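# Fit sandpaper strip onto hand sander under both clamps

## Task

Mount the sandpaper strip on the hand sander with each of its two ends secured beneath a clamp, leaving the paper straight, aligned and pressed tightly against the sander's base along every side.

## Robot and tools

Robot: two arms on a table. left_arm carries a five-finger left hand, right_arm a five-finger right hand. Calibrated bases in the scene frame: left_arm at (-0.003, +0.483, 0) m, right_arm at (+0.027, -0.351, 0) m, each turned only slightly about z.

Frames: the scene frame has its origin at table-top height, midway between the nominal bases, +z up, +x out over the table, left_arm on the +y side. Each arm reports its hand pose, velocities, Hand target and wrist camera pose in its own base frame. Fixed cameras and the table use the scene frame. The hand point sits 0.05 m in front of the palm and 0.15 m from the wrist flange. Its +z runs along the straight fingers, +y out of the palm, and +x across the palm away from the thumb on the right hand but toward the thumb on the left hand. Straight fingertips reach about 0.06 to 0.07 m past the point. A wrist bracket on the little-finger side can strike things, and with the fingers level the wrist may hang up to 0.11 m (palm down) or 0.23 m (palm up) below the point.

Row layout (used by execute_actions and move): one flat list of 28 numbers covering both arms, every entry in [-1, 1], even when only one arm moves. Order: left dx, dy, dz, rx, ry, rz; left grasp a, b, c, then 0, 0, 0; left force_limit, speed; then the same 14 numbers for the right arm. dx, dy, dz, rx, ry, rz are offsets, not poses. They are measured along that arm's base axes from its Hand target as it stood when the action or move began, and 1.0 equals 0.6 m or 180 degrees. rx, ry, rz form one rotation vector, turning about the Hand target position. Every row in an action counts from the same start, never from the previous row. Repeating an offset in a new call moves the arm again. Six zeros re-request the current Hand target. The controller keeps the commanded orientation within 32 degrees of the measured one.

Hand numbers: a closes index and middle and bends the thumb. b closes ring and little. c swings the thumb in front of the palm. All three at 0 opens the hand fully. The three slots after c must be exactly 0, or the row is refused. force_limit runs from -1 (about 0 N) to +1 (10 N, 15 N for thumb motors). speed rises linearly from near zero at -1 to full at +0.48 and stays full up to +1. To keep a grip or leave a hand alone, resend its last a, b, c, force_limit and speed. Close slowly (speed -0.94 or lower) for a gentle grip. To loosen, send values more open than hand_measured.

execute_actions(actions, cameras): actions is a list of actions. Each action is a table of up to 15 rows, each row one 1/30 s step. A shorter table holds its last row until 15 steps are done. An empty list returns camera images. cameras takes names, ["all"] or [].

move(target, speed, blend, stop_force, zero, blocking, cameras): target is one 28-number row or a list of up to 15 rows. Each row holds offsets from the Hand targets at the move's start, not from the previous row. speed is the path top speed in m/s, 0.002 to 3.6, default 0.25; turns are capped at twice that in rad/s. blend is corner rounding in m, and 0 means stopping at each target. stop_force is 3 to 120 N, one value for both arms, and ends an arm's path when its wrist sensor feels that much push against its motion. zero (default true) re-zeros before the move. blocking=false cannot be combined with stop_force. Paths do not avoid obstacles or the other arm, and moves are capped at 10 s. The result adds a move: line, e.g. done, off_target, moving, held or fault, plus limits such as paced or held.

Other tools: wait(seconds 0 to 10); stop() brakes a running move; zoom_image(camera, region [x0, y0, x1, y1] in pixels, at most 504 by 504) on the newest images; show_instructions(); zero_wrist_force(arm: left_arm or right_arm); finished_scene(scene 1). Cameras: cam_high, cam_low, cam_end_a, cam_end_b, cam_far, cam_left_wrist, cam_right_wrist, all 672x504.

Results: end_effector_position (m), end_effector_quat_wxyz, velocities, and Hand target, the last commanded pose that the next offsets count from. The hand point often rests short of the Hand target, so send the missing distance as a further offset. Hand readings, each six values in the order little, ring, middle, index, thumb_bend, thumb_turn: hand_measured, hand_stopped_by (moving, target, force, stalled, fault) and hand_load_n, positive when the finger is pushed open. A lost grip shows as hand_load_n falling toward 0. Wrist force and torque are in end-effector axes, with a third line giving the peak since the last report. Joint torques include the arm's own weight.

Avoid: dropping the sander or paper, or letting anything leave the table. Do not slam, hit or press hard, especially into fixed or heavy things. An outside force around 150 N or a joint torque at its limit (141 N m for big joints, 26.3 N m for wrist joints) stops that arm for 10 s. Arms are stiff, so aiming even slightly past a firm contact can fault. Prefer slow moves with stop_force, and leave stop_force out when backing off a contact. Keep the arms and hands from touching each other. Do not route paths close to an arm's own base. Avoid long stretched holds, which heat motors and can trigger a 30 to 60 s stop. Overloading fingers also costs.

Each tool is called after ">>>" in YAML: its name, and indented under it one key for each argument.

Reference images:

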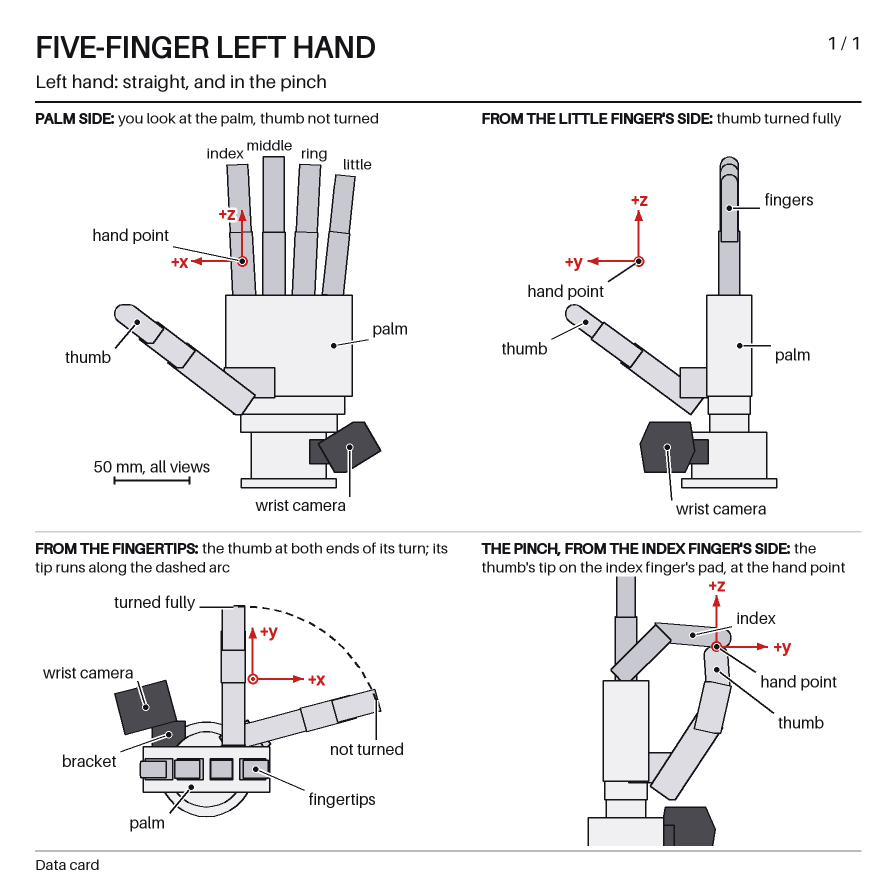

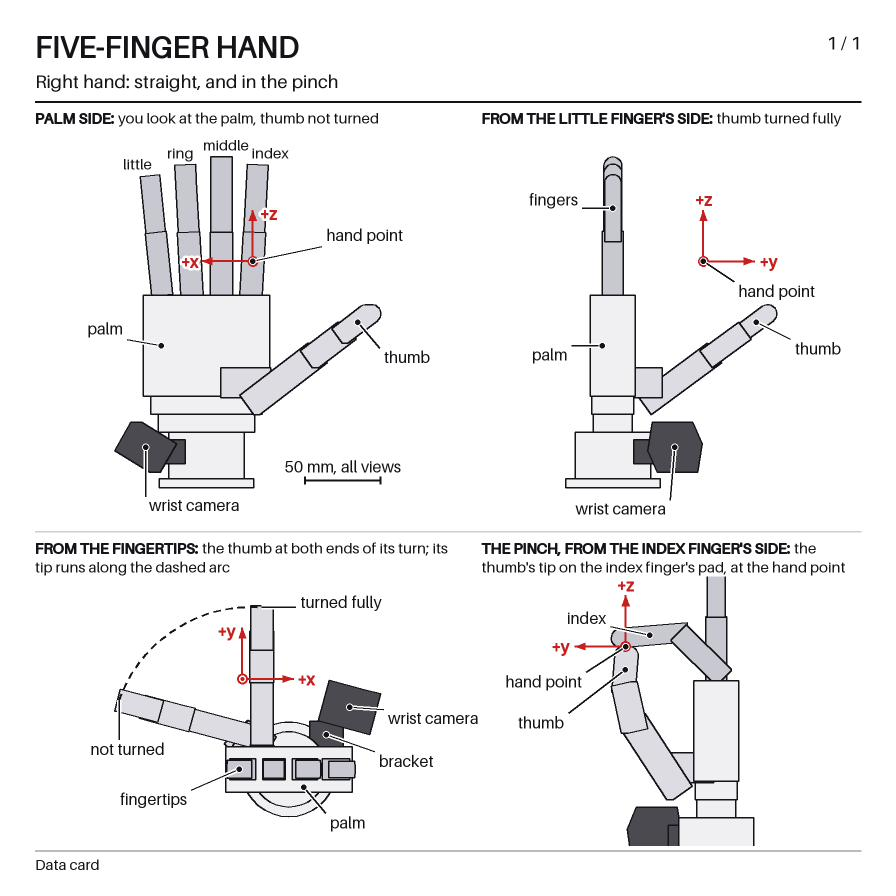

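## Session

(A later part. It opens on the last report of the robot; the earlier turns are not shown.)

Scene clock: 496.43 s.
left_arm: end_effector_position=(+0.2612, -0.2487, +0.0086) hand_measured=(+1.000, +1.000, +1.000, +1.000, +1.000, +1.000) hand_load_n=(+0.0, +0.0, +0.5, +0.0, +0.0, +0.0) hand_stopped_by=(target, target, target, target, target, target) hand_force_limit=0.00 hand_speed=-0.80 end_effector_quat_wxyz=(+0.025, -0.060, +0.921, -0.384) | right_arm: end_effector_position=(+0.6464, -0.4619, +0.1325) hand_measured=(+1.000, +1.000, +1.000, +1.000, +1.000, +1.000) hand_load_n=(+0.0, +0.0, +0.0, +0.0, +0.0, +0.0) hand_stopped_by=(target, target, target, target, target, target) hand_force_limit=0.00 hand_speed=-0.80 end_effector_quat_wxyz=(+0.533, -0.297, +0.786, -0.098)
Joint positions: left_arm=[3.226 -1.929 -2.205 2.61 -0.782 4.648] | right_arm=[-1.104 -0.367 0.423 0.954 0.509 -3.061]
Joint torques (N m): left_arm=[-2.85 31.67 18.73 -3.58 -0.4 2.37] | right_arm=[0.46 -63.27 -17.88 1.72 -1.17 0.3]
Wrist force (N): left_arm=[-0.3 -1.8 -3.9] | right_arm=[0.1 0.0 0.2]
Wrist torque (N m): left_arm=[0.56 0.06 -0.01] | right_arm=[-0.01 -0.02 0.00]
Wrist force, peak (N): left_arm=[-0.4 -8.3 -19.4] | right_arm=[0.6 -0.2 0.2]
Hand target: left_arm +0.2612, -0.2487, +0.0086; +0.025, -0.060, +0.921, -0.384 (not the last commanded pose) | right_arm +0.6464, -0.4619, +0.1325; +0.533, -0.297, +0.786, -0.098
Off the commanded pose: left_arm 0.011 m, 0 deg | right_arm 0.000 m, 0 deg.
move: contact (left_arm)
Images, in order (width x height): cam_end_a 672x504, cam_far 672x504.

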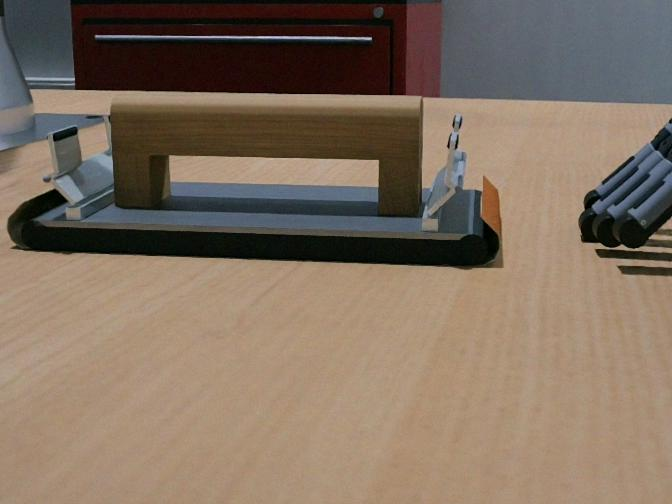

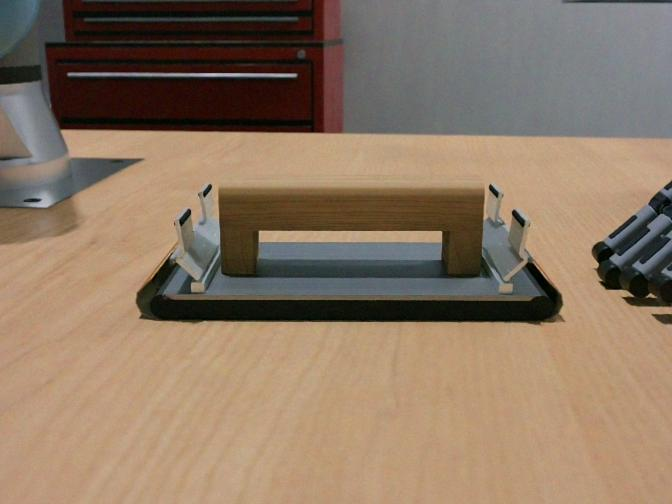

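>>> move:
  target: [0, 0, 0.0133, 0,0,0, 0,0,0,0,0,0, 0, -0.8, -0.25,0.75,0.25,0.0526,0.3666,-0.1818, 0,0,0,0,0,0, 0, -0.8]
  speed: 0.25
  cameras: ["cam_high","cam_far"]

Scene clock: 553.47 s.
left_arm: end_effector_position=(+0.2612, -0.2487, +0.0166) hand_measured=(+1.000, +1.000, +1.000, +1.000, +1.000, +1.000) hand_load_n=(+0.0, +0.0, +0.0, +0.0, +0.0, +0.0) hand_stopped_by=(target, target, target, target, target, target) hand_force_limit=0.00 hand_speed=-0.80 end_effector_quat_wxyz=(+0.025, -0.060, +0.921, -0.384) | right_arm: end_effector_position=(+0.4964, -0.0120, +0.2825) hand_measured=(+1.000, +1.000, +1.000, +1.000, +1.000, +1.000) hand_load_n=(+0.0, +0.0, +0.0, +0.0, -0.5, +0.0) hand_stopped_by=(target, target, target, target, target, target) hand_force_limit=0.00 hand_speed=-0.80 end_effector_quat_wxyz=(+0.000, -0.039, +0.999, +0.000)
Joint positions: left_arm=[3.226 -1.909 -2.201 2.586 -0.782 4.648] | right_arm=[-0.44 -1.171 1.225 1.517 1.572 -2.089]
Joint torques (N m): left_arm=[-7.96 32.49 19.88 -3.93 1.7 1.16] | right_arm=[5.66 -24.46 -27.04 4.89 1.5 2.49]
Wrist force (N): left_arm=[0.1 0.3 0.2] | right_arm=[-0.6 -0.6 0.3]
Wrist torque (N m): left_arm=[0.26 0.19 -0.01] | right_arm=[0.05 -0.01 0.07]
Wrist force, peak (N): left_arm=[-0.1 -1.8 -4.0] | right_arm=[1.1 -0.5 0.1]
Hand target: left_arm +0.2612, -0.2487, +0.0166; +0.025, -0.060, +0.921, -0.384 | right_arm +0.4964, -0.0119, +0.2825; +0.000, -0.039, +0.999, +0.000
Off the commanded pose: left_arm 0.000 m, 0 deg | right_arm 0.000 m, 0 deg.
move: done
Images, in order (width x height): cam_high 672x504, cam_far 672x504.

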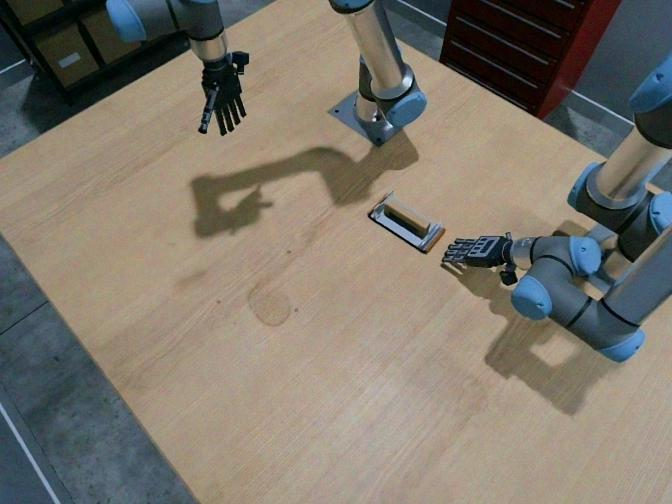

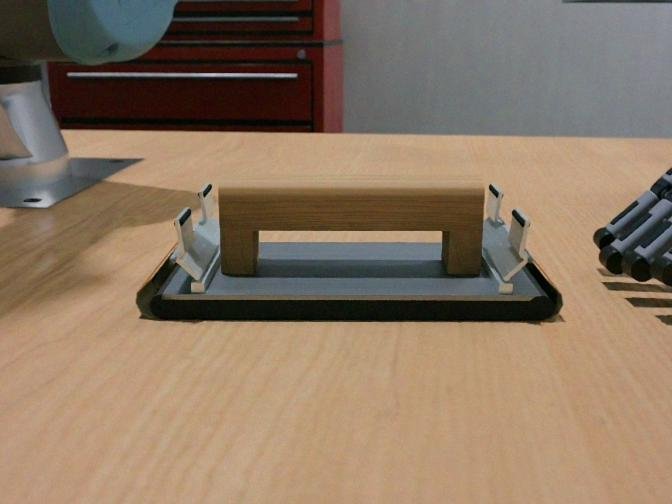

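>>> move:
  target: [0, 0, 0, 0,0,0, 0,0,0,0,0,0, 0, -0.8, -0.3465,0.7933,-0.054,0,0,0, -0.125,1,0,0,0,0, 0, -0.3]
  speed: 0.2
  cameras: ["cam_high","cam_far","cam_end_a","cam_right_wrist"]

Scene clock: 561.40 s.
left_arm: end_effector_position=(+0.2612, -0.2487, +0.0166) hand_measured=(+1.000, +1.000, +1.000, +1.000, +1.000, +1.000) hand_load_n=(+0.0, +0.0, +0.0, +0.0, -0.5, +0.0) hand_stopped_by=(target, target, target, target, target, target) hand_force_limit=0.00 hand_speed=-0.80 end_effector_quat_wxyz=(+0.025, -0.060, +0.921, -0.384) | right_arm: end_effector_position=(+0.2885, +0.4640, +0.2501) hand_measured=(-1.000, -0.882, +1.000, +1.000, +1.000, +1.000) hand_load_n=(+0.5, +0.0, +0.0, +0.0, +0.0, +0.0) hand_stopped_by=(target, target, target, target, target, target) hand_force_limit=0.00 hand_speed=-0.30 end_effector_quat_wxyz=(+0.000, -0.039, +0.999, +0.000)
Joint positions: left_arm=[3.226 -1.909 -2.201 2.586 -0.782 4.648] | right_arm=[0.71 -1.154 1.284 1.442 1.571 -0.939]
Joint torques (N m): left_arm=[-4.52 32.24 19.22 -3.83 1.55 1.19] | right_arm=[6.14 -24.5 -26.21 4.97 1.6 2.75]
Wrist force (N): left_arm=[0.3 0.2 0.2] | right_arm=[-0.6 -0.2 0.3]
Wrist torque (N m): left_arm=[0.25 0.17 0.00] | right_arm=[0.11 0.00 0.08]
Wrist force, peak (N): left_arm=[0.7 0.4 0.2] | right_arm=[-0.9 -1.6 0.9]
Hand target: left_arm +0.2612, -0.2487, +0.0166; +0.025, -0.060, +0.921, -0.384 | right_arm +0.2885, +0.4641, +0.2501; +0.000, -0.039, +0.999, +0.000
Off the commanded pose: left_arm 0.000 m, 0 deg | right_arm 0.000 m, 0 deg.
move: done
camera_calibration:
cam_right_wrist: T_world_to_cam=[[-0.382458, 0.923804, 0.0176823, -0.326484], [0.807348, 0.324816, 0.492629, -0.503894], [0.449349, 0.202686, -0.87006, 0.116475], [0, 0, 0, 1]] pos_world=[0.229614, 0.441672, 0.355345]
Images, in order (width x height): cam_high 672x504, cam_end_a 672x504, cam_far 672x504, cam_right_wrist 672x504.

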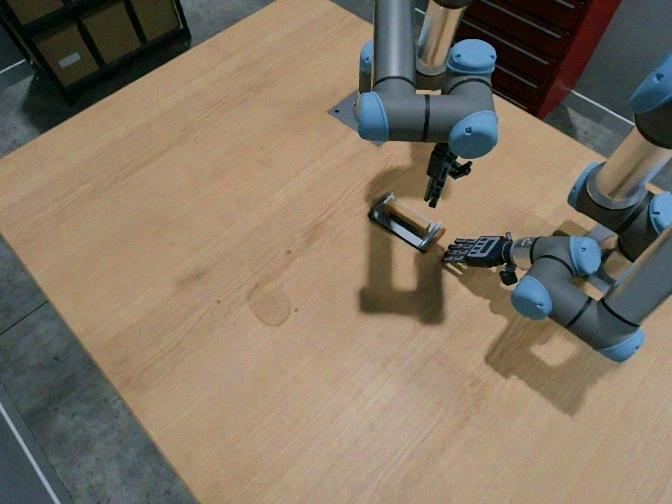

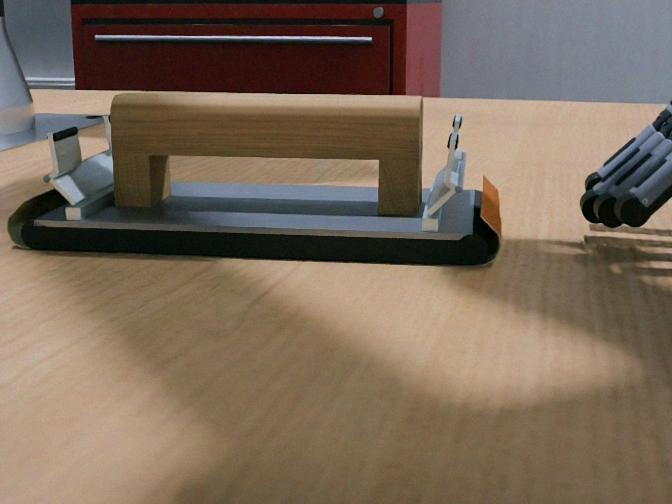

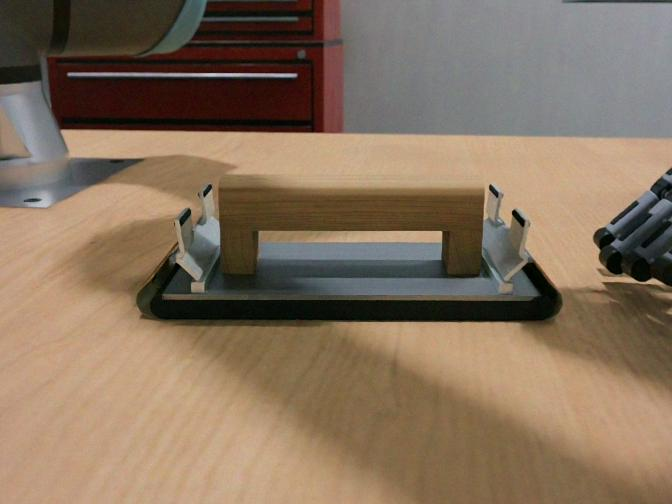

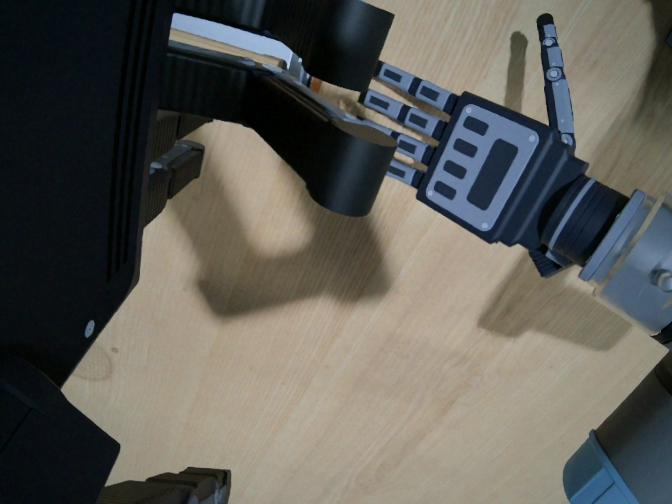

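>>> zoom_image:
  camera: "cam_high"
  region: [360, 120, 520, 280]

>>> zoom_image:
  camera: "cam_right_wrist"
  region: [140, 0, 460, 220]

Scaled by 3.150 from the camera's 672x504 image, which has a finer 960x720 frame.

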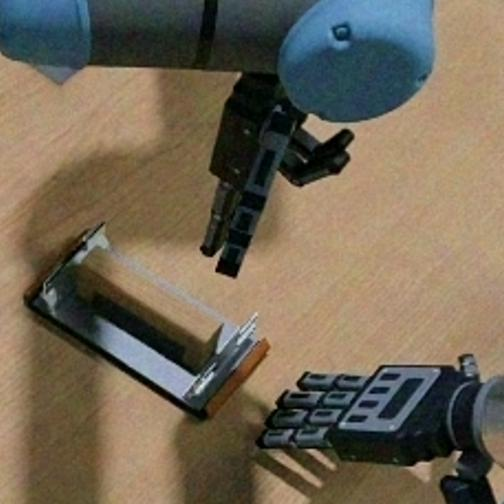

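Scaled by 1.575 from the camera's 672x504 image, which has a finer 960x720 frame.

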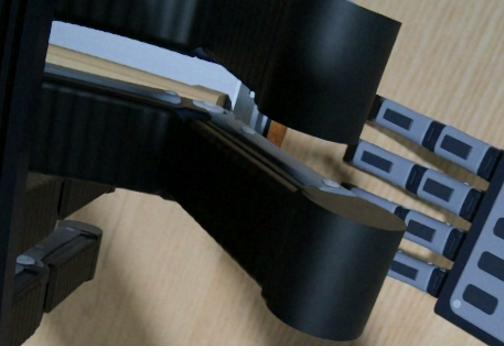

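>>> zoom_image:
  camera: "cam_high"
  region: [410, 200, 460, 260]

Scaled by 8.400 from the camera's 672x504 image, which has a finer 960x720 frame.

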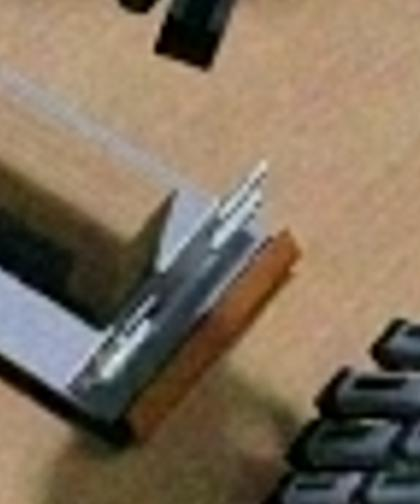

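>>> move:
  target: [0, 0, 0, 0,0,0, 0,0,0,0,0,0, 0, -0.8, 0,0.0317,-0.17,0,0,0, -0.125,1,0,0,0,0, 0, -0.3]
  speed: 0.1
  cameras: ["cam_high","cam_far","cam_end_a","cam_right_wrist"]

>>> zoom_image:
  camera: "cam_far"
  region: [440, 80, 672, 330]

>>> zoom_image:
  camera: "cam_end_a"
  region: [380, 20, 672, 290]

Scene clock: 604.60 s.
left_arm: end_effector_position=(+0.2612, -0.2487, +0.0166) hand_measured=(+1.000, +1.000, +1.000, +1.000, +1.000, +1.000) hand_load_n=(+0.0, +0.0, +0.0, +0.0, +0.0, -0.5) hand_stopped_by=(target, target, target, target, target, target) hand_force_limit=0.00 hand_speed=-0.80 end_effector_quat_wxyz=(+0.025, -0.060, +0.921, -0.384) | right_arm: end_effector_position=(+0.2885, +0.4830, +0.1482) hand_measured=(-1.000, -0.882, +1.000, +1.000, +1.000, +1.000) hand_load_n=(+0.0, +0.0, +0.0, +0.0, +0.0, +0.0) hand_stopped_by=(target, target, target, target, target, target) hand_force_limit=0.00 hand_speed=-0.30 end_effector_quat_wxyz=(+0.000, -0.039, +0.999, +0.000)
Joint positions: left_arm=[3.226 -1.909 -2.201 2.586 -0.782 4.648] | right_arm=[0.741 -1.057 1.406 1.223 1.571 -0.909]
Joint torques (N m): left_arm=[-2.13 31.96 19.61 -3.83 1.62 1.11] | right_arm=[6.38 -28.03 -8.87 0.49 -1.64 2.65]
Wrist force (N): left_arm=[0.2 0.3 -0.1] | right_arm=[-0.3 -0.5 0.4]
Wrist torque (N m): left_arm=[0.28 0.17 -0.01] | right_arm=[0.04 -0.05 0.07]
Wrist force, peak (N): left_arm=[0.5 0.6 0.1] | right_arm=[-0.5 -0.7 1.0]
Hand target: left_arm +0.2612, -0.2487, +0.0166; +0.025, -0.060, +0.921, -0.384 | right_arm +0.2885, +0.4831, +0.1481; +0.000, -0.039, +0.999, +0.000
Off the commanded pose: left_arm 0.000 m, 0 deg | right_arm 0.000 m, 0 deg.
move: done
camera_calibration:
cam_right_wrist: T_world_to_cam=[[-0.382417, 0.923822, 0.0176015, -0.342326], [0.807363, 0.324823, 0.4926, -0.459948], [0.449358, 0.20259, -0.870078, 0.0240779], [0, 0, 0, 1]] pos_world=[0.229614, 0.460773, 0.253546]
Images, in order (width x height): cam_high 672x504, cam_end_a 672x504, cam_far 672x504, cam_right_wrist 672x504.

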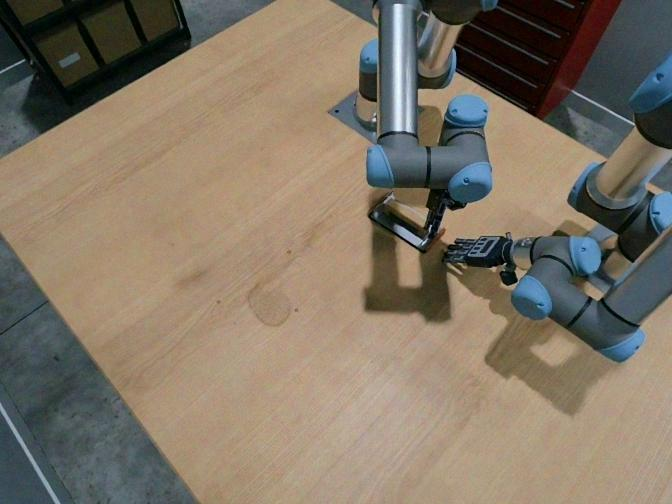

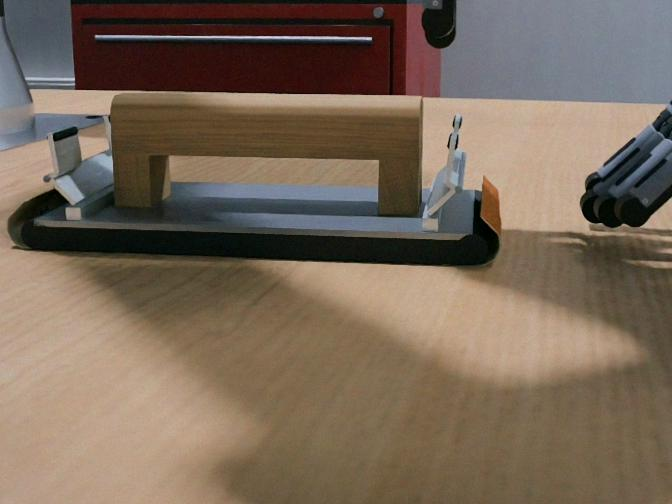

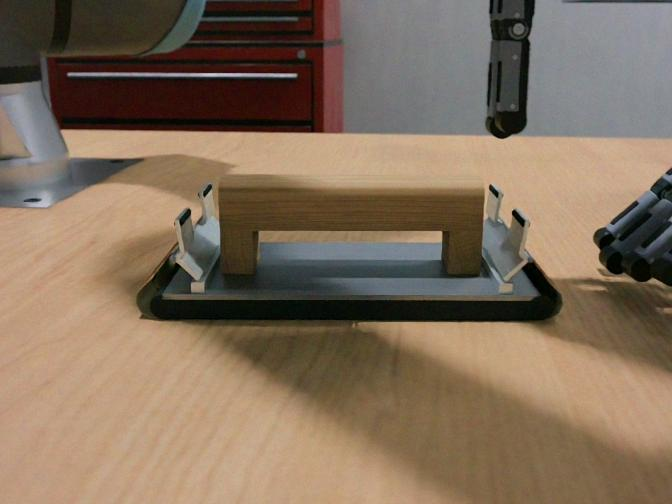

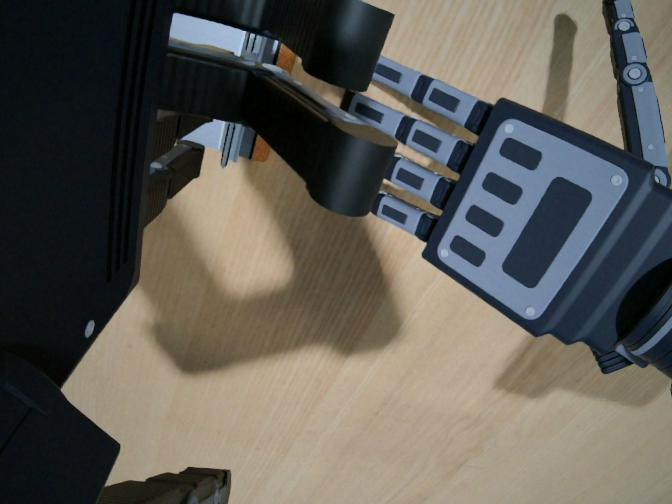

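Scaled by 2.016 from the camera's 672x504 image, which has a finer 960x720 frame.

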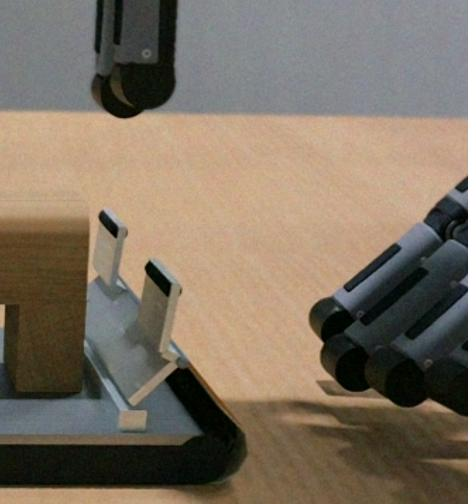

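Scaled by 1.726 from the camera's 672x504 image, which has a finer 960x720 frame.

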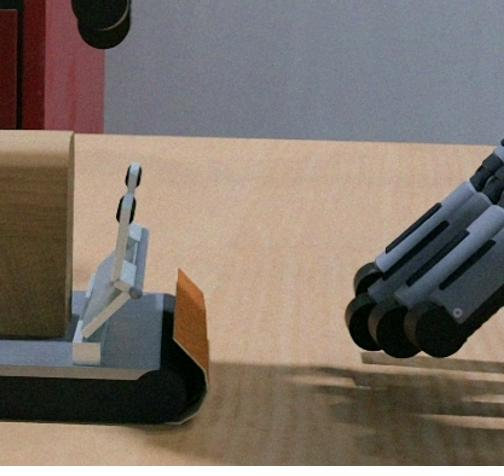

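>>> move:
  target:
    - [0.0182, 0.0025, -0.005, 0,0,0, 0,0,0,0,0,0, 0, -0.8, 0,-0.0028,-0.04,0,0,0, -0.125,1,0,0,0,0, 0, -0.3]
    - [0.0236, -0.0388, -0.005, 0,0,0, 0,0,0,0,0,0, 0, -0.8, 0,-0.0028,-0.04,0,0,0, -0.125,1,0,0,0,0, 0, -0.3]
  speed: 0.04
  cameras: ["cam_high","cam_far","cam_end_a","cam_left_wrist"]

>>> zoom_image:
  camera: "cam_far"
  region: [440, 120, 640, 330]

>>> zoom_image:
  camera: "cam_end_a"
  region: [400, 60, 612, 290]

>>> zoom_image:
  camera: "cam_left_wrist"
  region: [340, 0, 560, 220]

>>> zoom_image:
  camera: "cam_high"
  region: [400, 190, 480, 270]

Scene clock: 635.60 s.
left_arm: end_effector_position=(+0.2753, -0.2719, +0.0136) hand_measured=(+1.000, +1.000, +1.000, +1.000, +1.000, +1.000) hand_load_n=(+0.0, +0.0, +0.0, +0.0, +0.0, +0.0) hand_stopped_by=(target, target, target, target, target, target) hand_force_limit=0.00 hand_speed=-0.80 end_effector_quat_wxyz=(+0.025, -0.060, +0.921, -0.384) | right_arm: end_effector_position=(+0.2885, +0.4814, +0.1241) hand_measured=(-1.000, -0.882, +1.000, +1.000, +1.000, +1.000) hand_load_n=(+0.0, +0.0, +0.0, +0.0, +0.0, +0.0) hand_stopped_by=(target, target, target, target, target, target) hand_force_limit=0.00 hand_speed=-0.30 end_effector_quat_wxyz=(+0.000, -0.039, +0.999, +0.000)
Joint positions: left_arm=[3.14 -1.936 -2.133 2.63 -0.79 4.526] | right_arm=[0.738 -1.039 1.444 1.167 1.571 -0.911]
Joint torques (N m): left_arm=[-12.53 16.87 20.61 -0.83 -0.29 -2.95] | right_arm=[-6.8 -29.17 -8.23 0.57 0.25 -2.62]
Wrist force (N): left_arm=[0.1 0.1 -0.2] | right_arm=[-0.3 -0.5 0.3]
Wrist torque (N m): left_arm=[0.24 0.16 0.10] | right_arm=[0.05 -0.04 0.23]
Wrist force, peak (N): left_arm=[0.4 0.9 0.2] | right_arm=[-0.5 -0.9 0.5]
Hand target: left_arm +0.2753, -0.2719, +0.0136; +0.025, -0.060, +0.921, -0.384 | right_arm +0.2885, +0.4814, +0.1241; +0.000, -0.039, +0.999, +0.000
Off the commanded pose: left_arm 0.000 m, 0 deg | right_arm 0.000 m, 0 deg.
move: done
camera_calibration:
cam_left_wrist: T_world_to_cam=[[-0.152725, -0.730295, 0.665841, -0.158291], [-0.910662, 0.365708, 0.192229, 0.349407], [-0.383887, -0.576998, -0.720905, 0.0709335], [0, 0, 0, 1]] pos_world=[0.321247, -0.202452, 0.0893671]
Images, in order (width x height): cam_high 672x504, cam_end_a 672x504, cam_far 672x504, cam_left_wrist 672x504.

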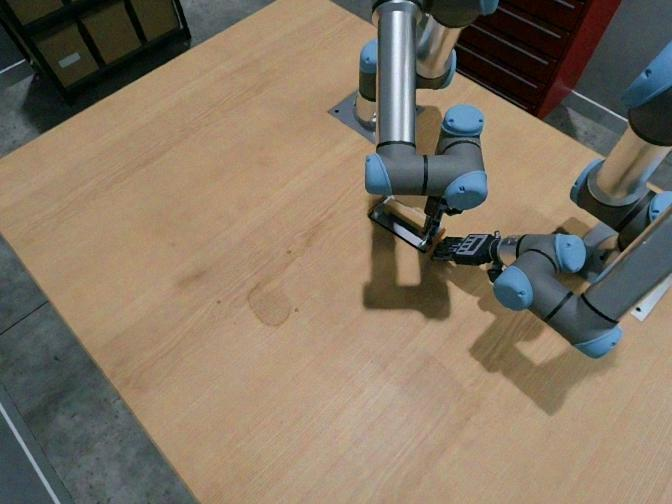

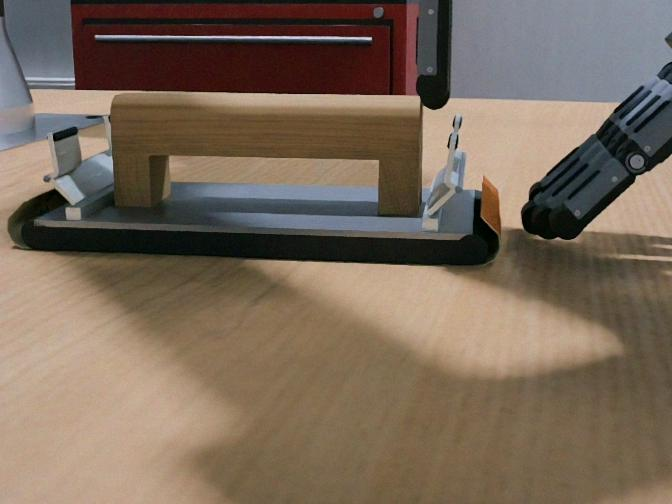

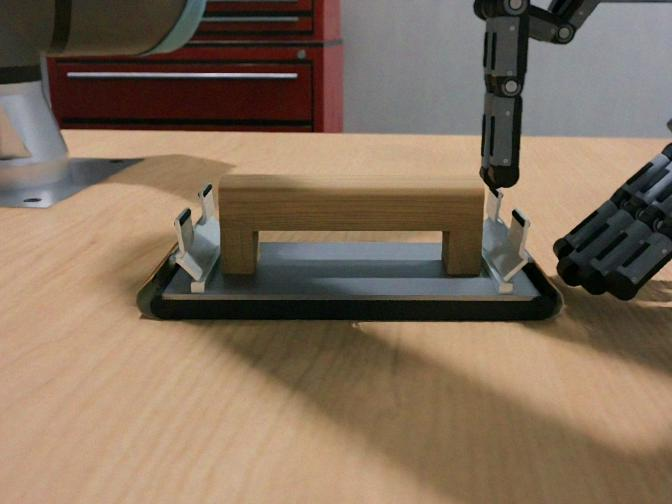

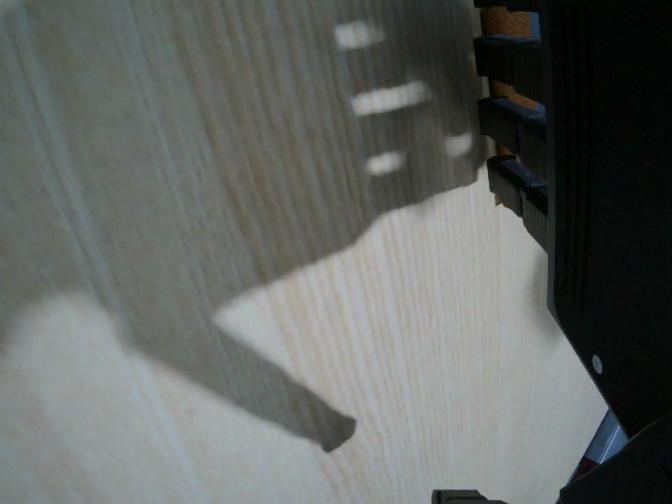

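Scaled by 2.400 from the camera's 672x504 image, which has a finer 960x720 frame.

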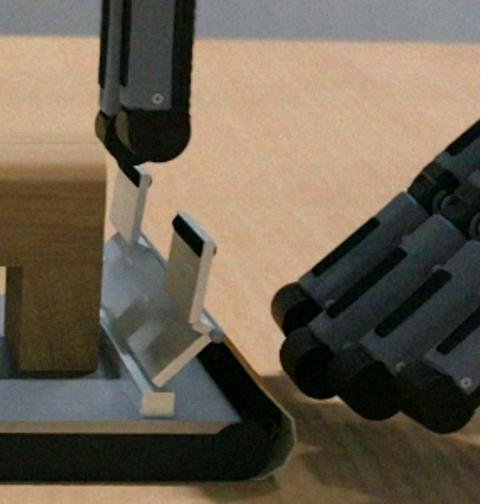

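Scaled by 2.191 from the camera's 672x504 image, which has a finer 960x720 frame.

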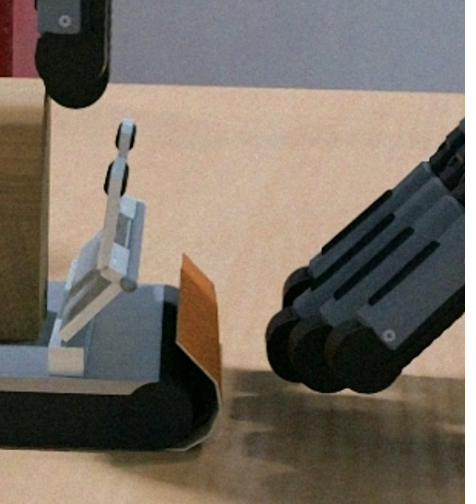

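Scaled by 2.291 from the camera's 672x504 image, which has a finer 960x720 frame.

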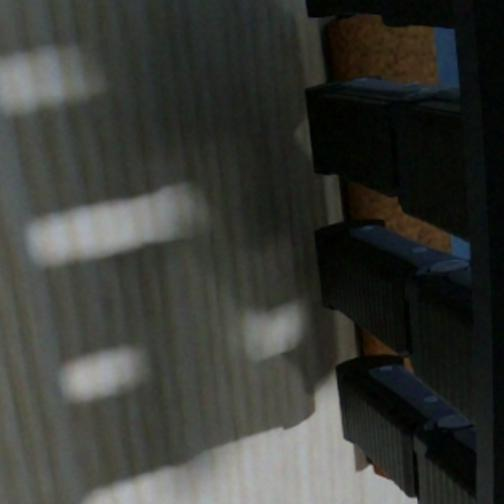

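Scaled by 6.300 from the camera's 672x504 image, which has a finer 960x720 frame.

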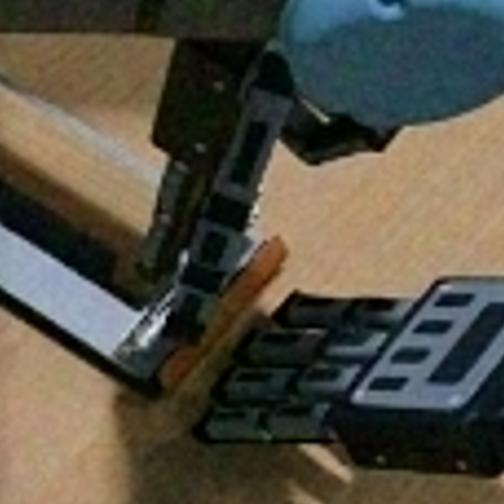

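>>> move:
  target: [-0.0053, -0.0108, 0, 0,0,0, 0,0,0,0,0,0, 0, -0.8, 0,0,0,0,0,0, -0.125,1,0,0,0,0, 0, -0.3]
  speed: 0.02
  cameras: ["cam_end_a"]

>>> zoom_image:
  camera: "cam_end_a"
  region: [420, 140, 580, 290]

Scene clock: 649.73 s.
left_arm: end_effector_position=(+0.2722, -0.2784, +0.0136) hand_measured=(+1.000, +1.000, +1.000, +1.000, +1.000, +1.000) hand_load_n=(+0.0, +0.0, +0.0, +0.0, +0.0, -0.5) hand_stopped_by=(target, target, target, target, target, target) hand_force_limit=0.00 hand_speed=-0.80 end_effector_quat_wxyz=(+0.025, -0.060, +0.921, -0.384) | right_arm: end_effector_position=(+0.2885, +0.4814, +0.1241) hand_measured=(-1.000, -0.882, +1.000, +1.000, +1.000, +1.000) hand_load_n=(+0.5, +0.5, +0.0, +0.0, +0.0, +0.0) hand_stopped_by=(target, target, target, target, target, target) hand_force_limit=0.00 hand_speed=-0.30 end_effector_quat_wxyz=(+0.000, -0.039, +0.999, +0.000)
Joint positions: left_arm=[3.118 -1.931 -2.132 2.647 -0.793 4.495] | right_arm=[0.738 -1.039 1.444 1.167 1.571 -0.911]
Joint torques (N m): left_arm=[-12 33.46 20.51 -1.05 -0.15 -2.16] | right_arm=[-6.13 -28.46 -8.42 0.6 1.06 -2.46]
Wrist force (N): left_arm=[0.0 0.1 -0.2] | right_arm=[-0.6 -0.4 0.5]
Wrist torque (N m): left_arm=[0.24 0.21 0.09] | right_arm=[0.04 -0.02 0.21]
Wrist force, peak (N): left_arm=[0.8 0.1 -0.2] | right_arm=[-0.4 -0.7 0.8]
Hand target: left_arm +0.2722, -0.2784, +0.0136; +0.025, -0.060, +0.921, -0.384 | right_arm +0.2885, +0.4814, +0.1241; +0.000, -0.039, +0.999, +0.000
Off the commanded pose: left_arm 0.000 m, 0 deg | right_arm 0.000 m, 0 deg.
move: done
Images, in order (width x height): cam_end_a 672x504.

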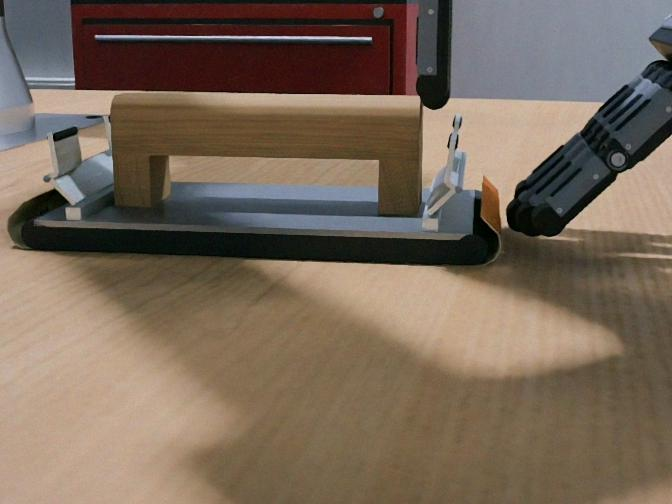

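Scaled by 3.150 from the camera's 672x504 image, which has a finer 960x720 frame.

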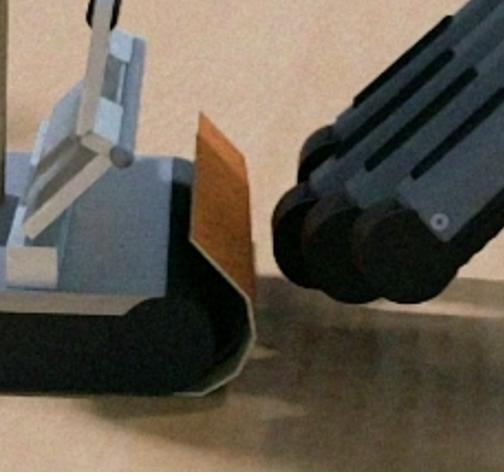

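>>> move:
  target: [0.0011, -0.0083, 0, 0,0,0, 0,0,0,0,0,0, 0, -0.8, 0,0,0,0,0,0, -0.125,1,0,0,0,0, 0, -0.3]
  speed: 0.01
  cameras: ["cam_end_a"]

>>> zoom_image:
  camera: "cam_end_a"
  region: [420, 140, 580, 290]

Scene clock: 661.23 s.
left_arm: end_effector_position=(+0.2728, -0.2833, +0.0136) hand_measured=(+1.000, +1.000, +1.000, +1.000, +1.000, +1.000) hand_load_n=(+0.0, +0.0, +0.0, +0.0, +0.0, -0.5) hand_stopped_by=(target, target, target, target, target, target) hand_force_limit=0.00 hand_speed=-0.80 end_effector_quat_wxyz=(+0.025, -0.060, +0.921, -0.384) end_effector_velocity=(+0.000, -0.001, +0.000) end_effector_angular_velocity=(+0.000, +0.002, +0.001) | right_arm: end_effector_position=(+0.2885, +0.4814, +0.1241) hand_measured=(-1.000, -0.882, +1.000, +1.000, +1.000, +1.000) hand_load_n=(+0.0, +0.0, +0.0, +0.0, +0.0, +0.0) hand_stopped_by=(target, target, target, target, target, target) hand_force_limit=0.00 hand_speed=-0.30 end_effector_quat_wxyz=(+0.000, -0.039, +0.999, +0.000)
Joint positions: left_arm=[3.101 -1.932 -2.124 2.656 -0.796 4.471] | right_arm=[0.738 -1.039 1.444 1.167 1.571 -0.911]
Joint velocities: left_arm=[-0.002 0 0.001 0.001 0 -0.005] | right_arm=[within noise]
Joint torques (N m): left_arm=[-13.63 17.52 21.6 -0.8 -0.39 -2.45] | right_arm=[-7.53 -28.15 -7.05 0.59 1.39 -2.18]
Wrist force (N): left_arm=[-0.2 0.3 -1.0] | right_arm=[-0.4 -0.6 0.6]
Wrist torque (N m): left_arm=[0.36 0.25 0.08] | right_arm=[0.00 -0.05 0.22]
Wrist force, peak (N): left_arm=[-0.2 0.3 -1.0] | right_arm=[-0.3 -0.8 0.9]
Hand target: left_arm +0.2728, -0.2834, +0.0136; +0.025, -0.060, +0.921, -0.384 | right_arm +0.2885, +0.4814, +0.1241; +0.000, -0.039, +0.999, +0.000
Off the commanded pose: left_arm 0.000 m, 0 deg | right_arm 0.000 m, 0 deg.
move: done
Images, in order (width x height): cam_end_a 672x504.

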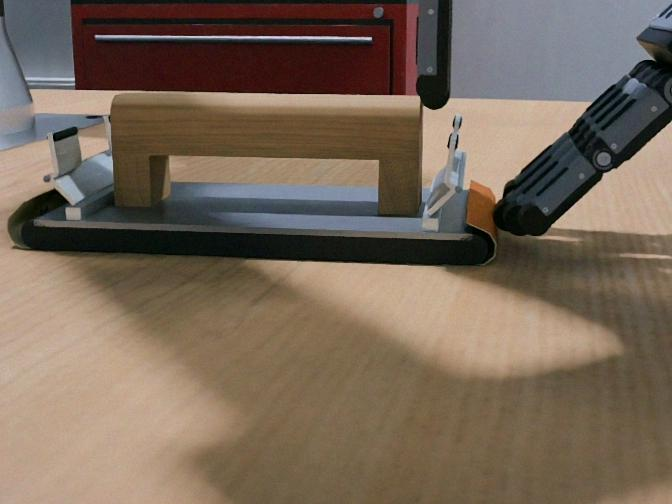

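Scaled by 3.150 from the camera's 672x504 image, which has a finer 960x720 frame.

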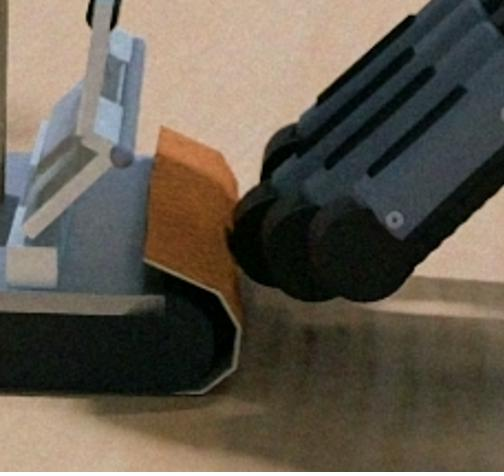

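>>> move:
  target: [0.00065, -0.00496, 0, 0,0,0, 0,0,0,0,0,0, 0, -0.8, 0,0,0,0,0,0, -0.125,1,0,0,0,0, 0, -0.3]
  speed: 0.01
  cameras: ["cam_end_a"]

>>> zoom_image:
  camera: "cam_end_a"
  region: [420, 140, 580, 290]

Scene clock: 668.07 s.
left_arm: end_effector_position=(+0.2732, -0.2863, +0.0136) hand_measured=(+1.000, +1.000, +1.000, +1.000, +1.000, +1.000) hand_load_n=(+0.0, +0.0, -2.0, +0.0, +0.0, -0.5) hand_stopped_by=(target, target, target, target, target, target) hand_force_limit=0.00 hand_speed=-0.80 end_effector_quat_wxyz=(+0.025, -0.060, +0.921, -0.384) | right_arm: end_effector_position=(+0.2885, +0.4814, +0.1241) hand_measured=(-1.000, -0.882, +1.000, +1.000, +1.000, +1.000) hand_load_n=(+0.0, +0.0, +0.0, +0.0, -0.5, +0.0) hand_stopped_by=(target, target, target, target, target, target) hand_force_limit=0.00 hand_speed=-0.30 end_effector_quat_wxyz=(+0.000, -0.039, +0.999, +0.000)
Joint positions: left_arm=[3.09 -1.933 -2.118 2.661 -0.798 4.457] | right_arm=[0.738 -1.039 1.444 1.167 1.571 -0.911]
Joint torques (N m): left_arm=[-14.83 16.9 20.7 -0.55 0.05 -2.66] | right_arm=[-6.71 -28.49 -8.12 0.64 1.37 -2.52]
Wrist force (N): left_arm=[0.0 1.4 -3.6] | right_arm=[-0.4 -0.6 0.4]
Wrist torque (N m): left_arm=[0.45 0.18 0.06] | right_arm=[0.01 -0.04 0.21]
Wrist force, peak (N): left_arm=[0.1 1.8 -3.7] | right_arm=[-0.5 -0.9 0.6]
Hand target: left_arm +0.2732, -0.2864, +0.0136; +0.025, -0.060, +0.921, -0.384 | right_arm +0.2885, +0.4814, +0.1241; +0.000, -0.039, +0.999, +0.000
Off the commanded pose: left_arm 0.000 m, 0 deg | right_arm 0.000 m, 0 deg.
move: done
Images, in order (width x height): cam_end_a 672x504.

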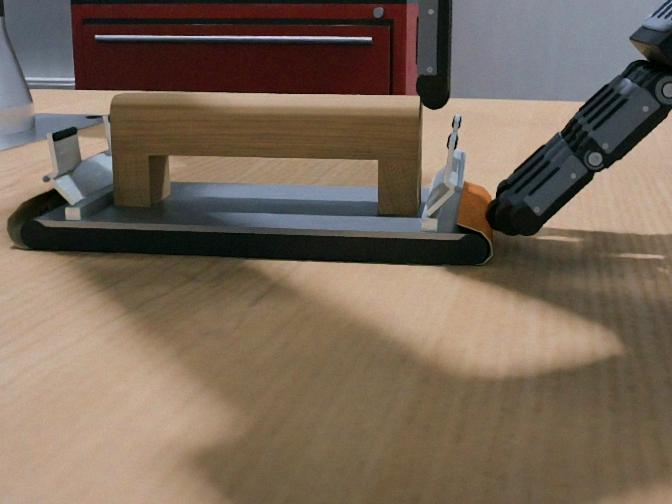

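Scaled by 3.150 from the camera's 672x504 image, which has a finer 960x720 frame.

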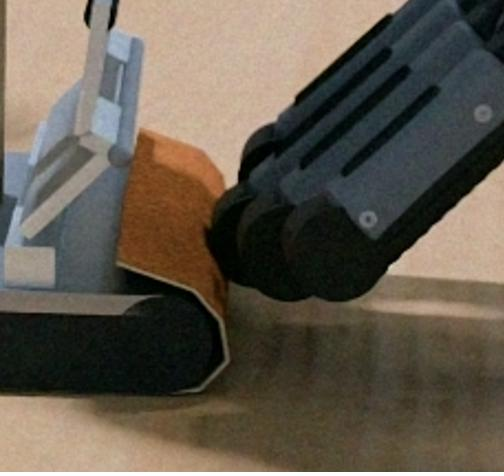

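>>> move:
  target: [0.00054, -0.0041, 0.0062, 0,0,0, 0,0,0,0,0,0, 0, -0.8, 0,0,0,0,0,0, -0.125,1,0,0,0,0, 0, -0.3]
  speed: 0.01
  cameras: ["cam_end_a"]

>>> zoom_image:
  camera: "cam_end_a"
  region: [420, 140, 580, 290]

Scene clock: 677.53 s.
left_arm: end_effector_position=(+0.2735, -0.2888, +0.0172) hand_measured=(+1.000, +1.000, +1.000, +1.000, +1.000, +1.000) hand_load_n=(+0.0, +0.0, -1.5, +0.0, +0.0, +0.0) hand_stopped_by=(target, target, target, target, target, target) hand_force_limit=0.00 hand_speed=-0.80 end_effector_quat_wxyz=(+0.025, -0.060, +0.921, -0.384) | right_arm: end_effector_position=(+0.2885, +0.4814, +0.1241) hand_measured=(-1.000, -0.882, +1.000, +1.000, +1.000, +1.000) hand_load_n=(+0.5, +0.0, +0.0, +0.0, +0.0, +0.0) hand_stopped_by=(target, target, target, target, target, target) hand_force_limit=0.00 hand_speed=-0.30 end_effector_quat_wxyz=(+0.000, -0.039, +0.999, +0.000)
Joint positions: left_arm=[3.082 -1.926 -2.112 2.655 -0.799 4.446] | right_arm=[0.738 -1.039 1.444 1.167 1.571 -0.911]
Joint torques (N m): left_arm=[-11.93 33.81 22.86 -3.18 0.07 -2.08] | right_arm=[-6.51 -28.04 -7.85 0.48 1.65 -2.3]
Wrist force (N): left_arm=[0.0 1.5 -1.4] | right_arm=[-0.3 -0.6 0.4]
Wrist torque (N m): left_arm=[0.35 0.21 0.06] | right_arm=[0.02 -0.05 0.22]
Wrist force, peak (N): left_arm=[0.0 1.8 -4.2] | right_arm=[-0.4 -0.9 0.6]
Hand target: left_arm +0.2735, -0.2888, +0.0173; +0.025, -0.060, +0.921, -0.384 | right_arm +0.2885, +0.4814, +0.1241; +0.000, -0.039, +0.999, +0.000
Off the commanded pose: left_arm 0.000 m, 0 deg | right_arm 0.000 m, 0 deg.
move: done
Images, in order (width x height): cam_end_a 672x504.

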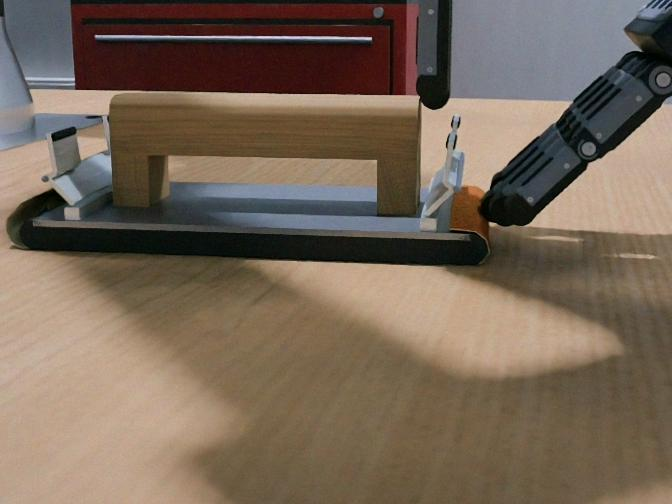

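Scaled by 3.150 from the camera's 672x504 image, which has a finer 960x720 frame.

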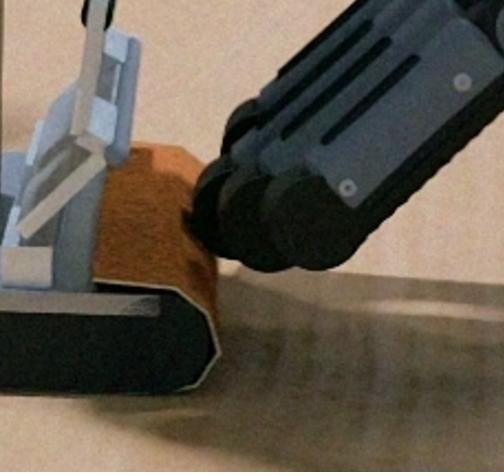

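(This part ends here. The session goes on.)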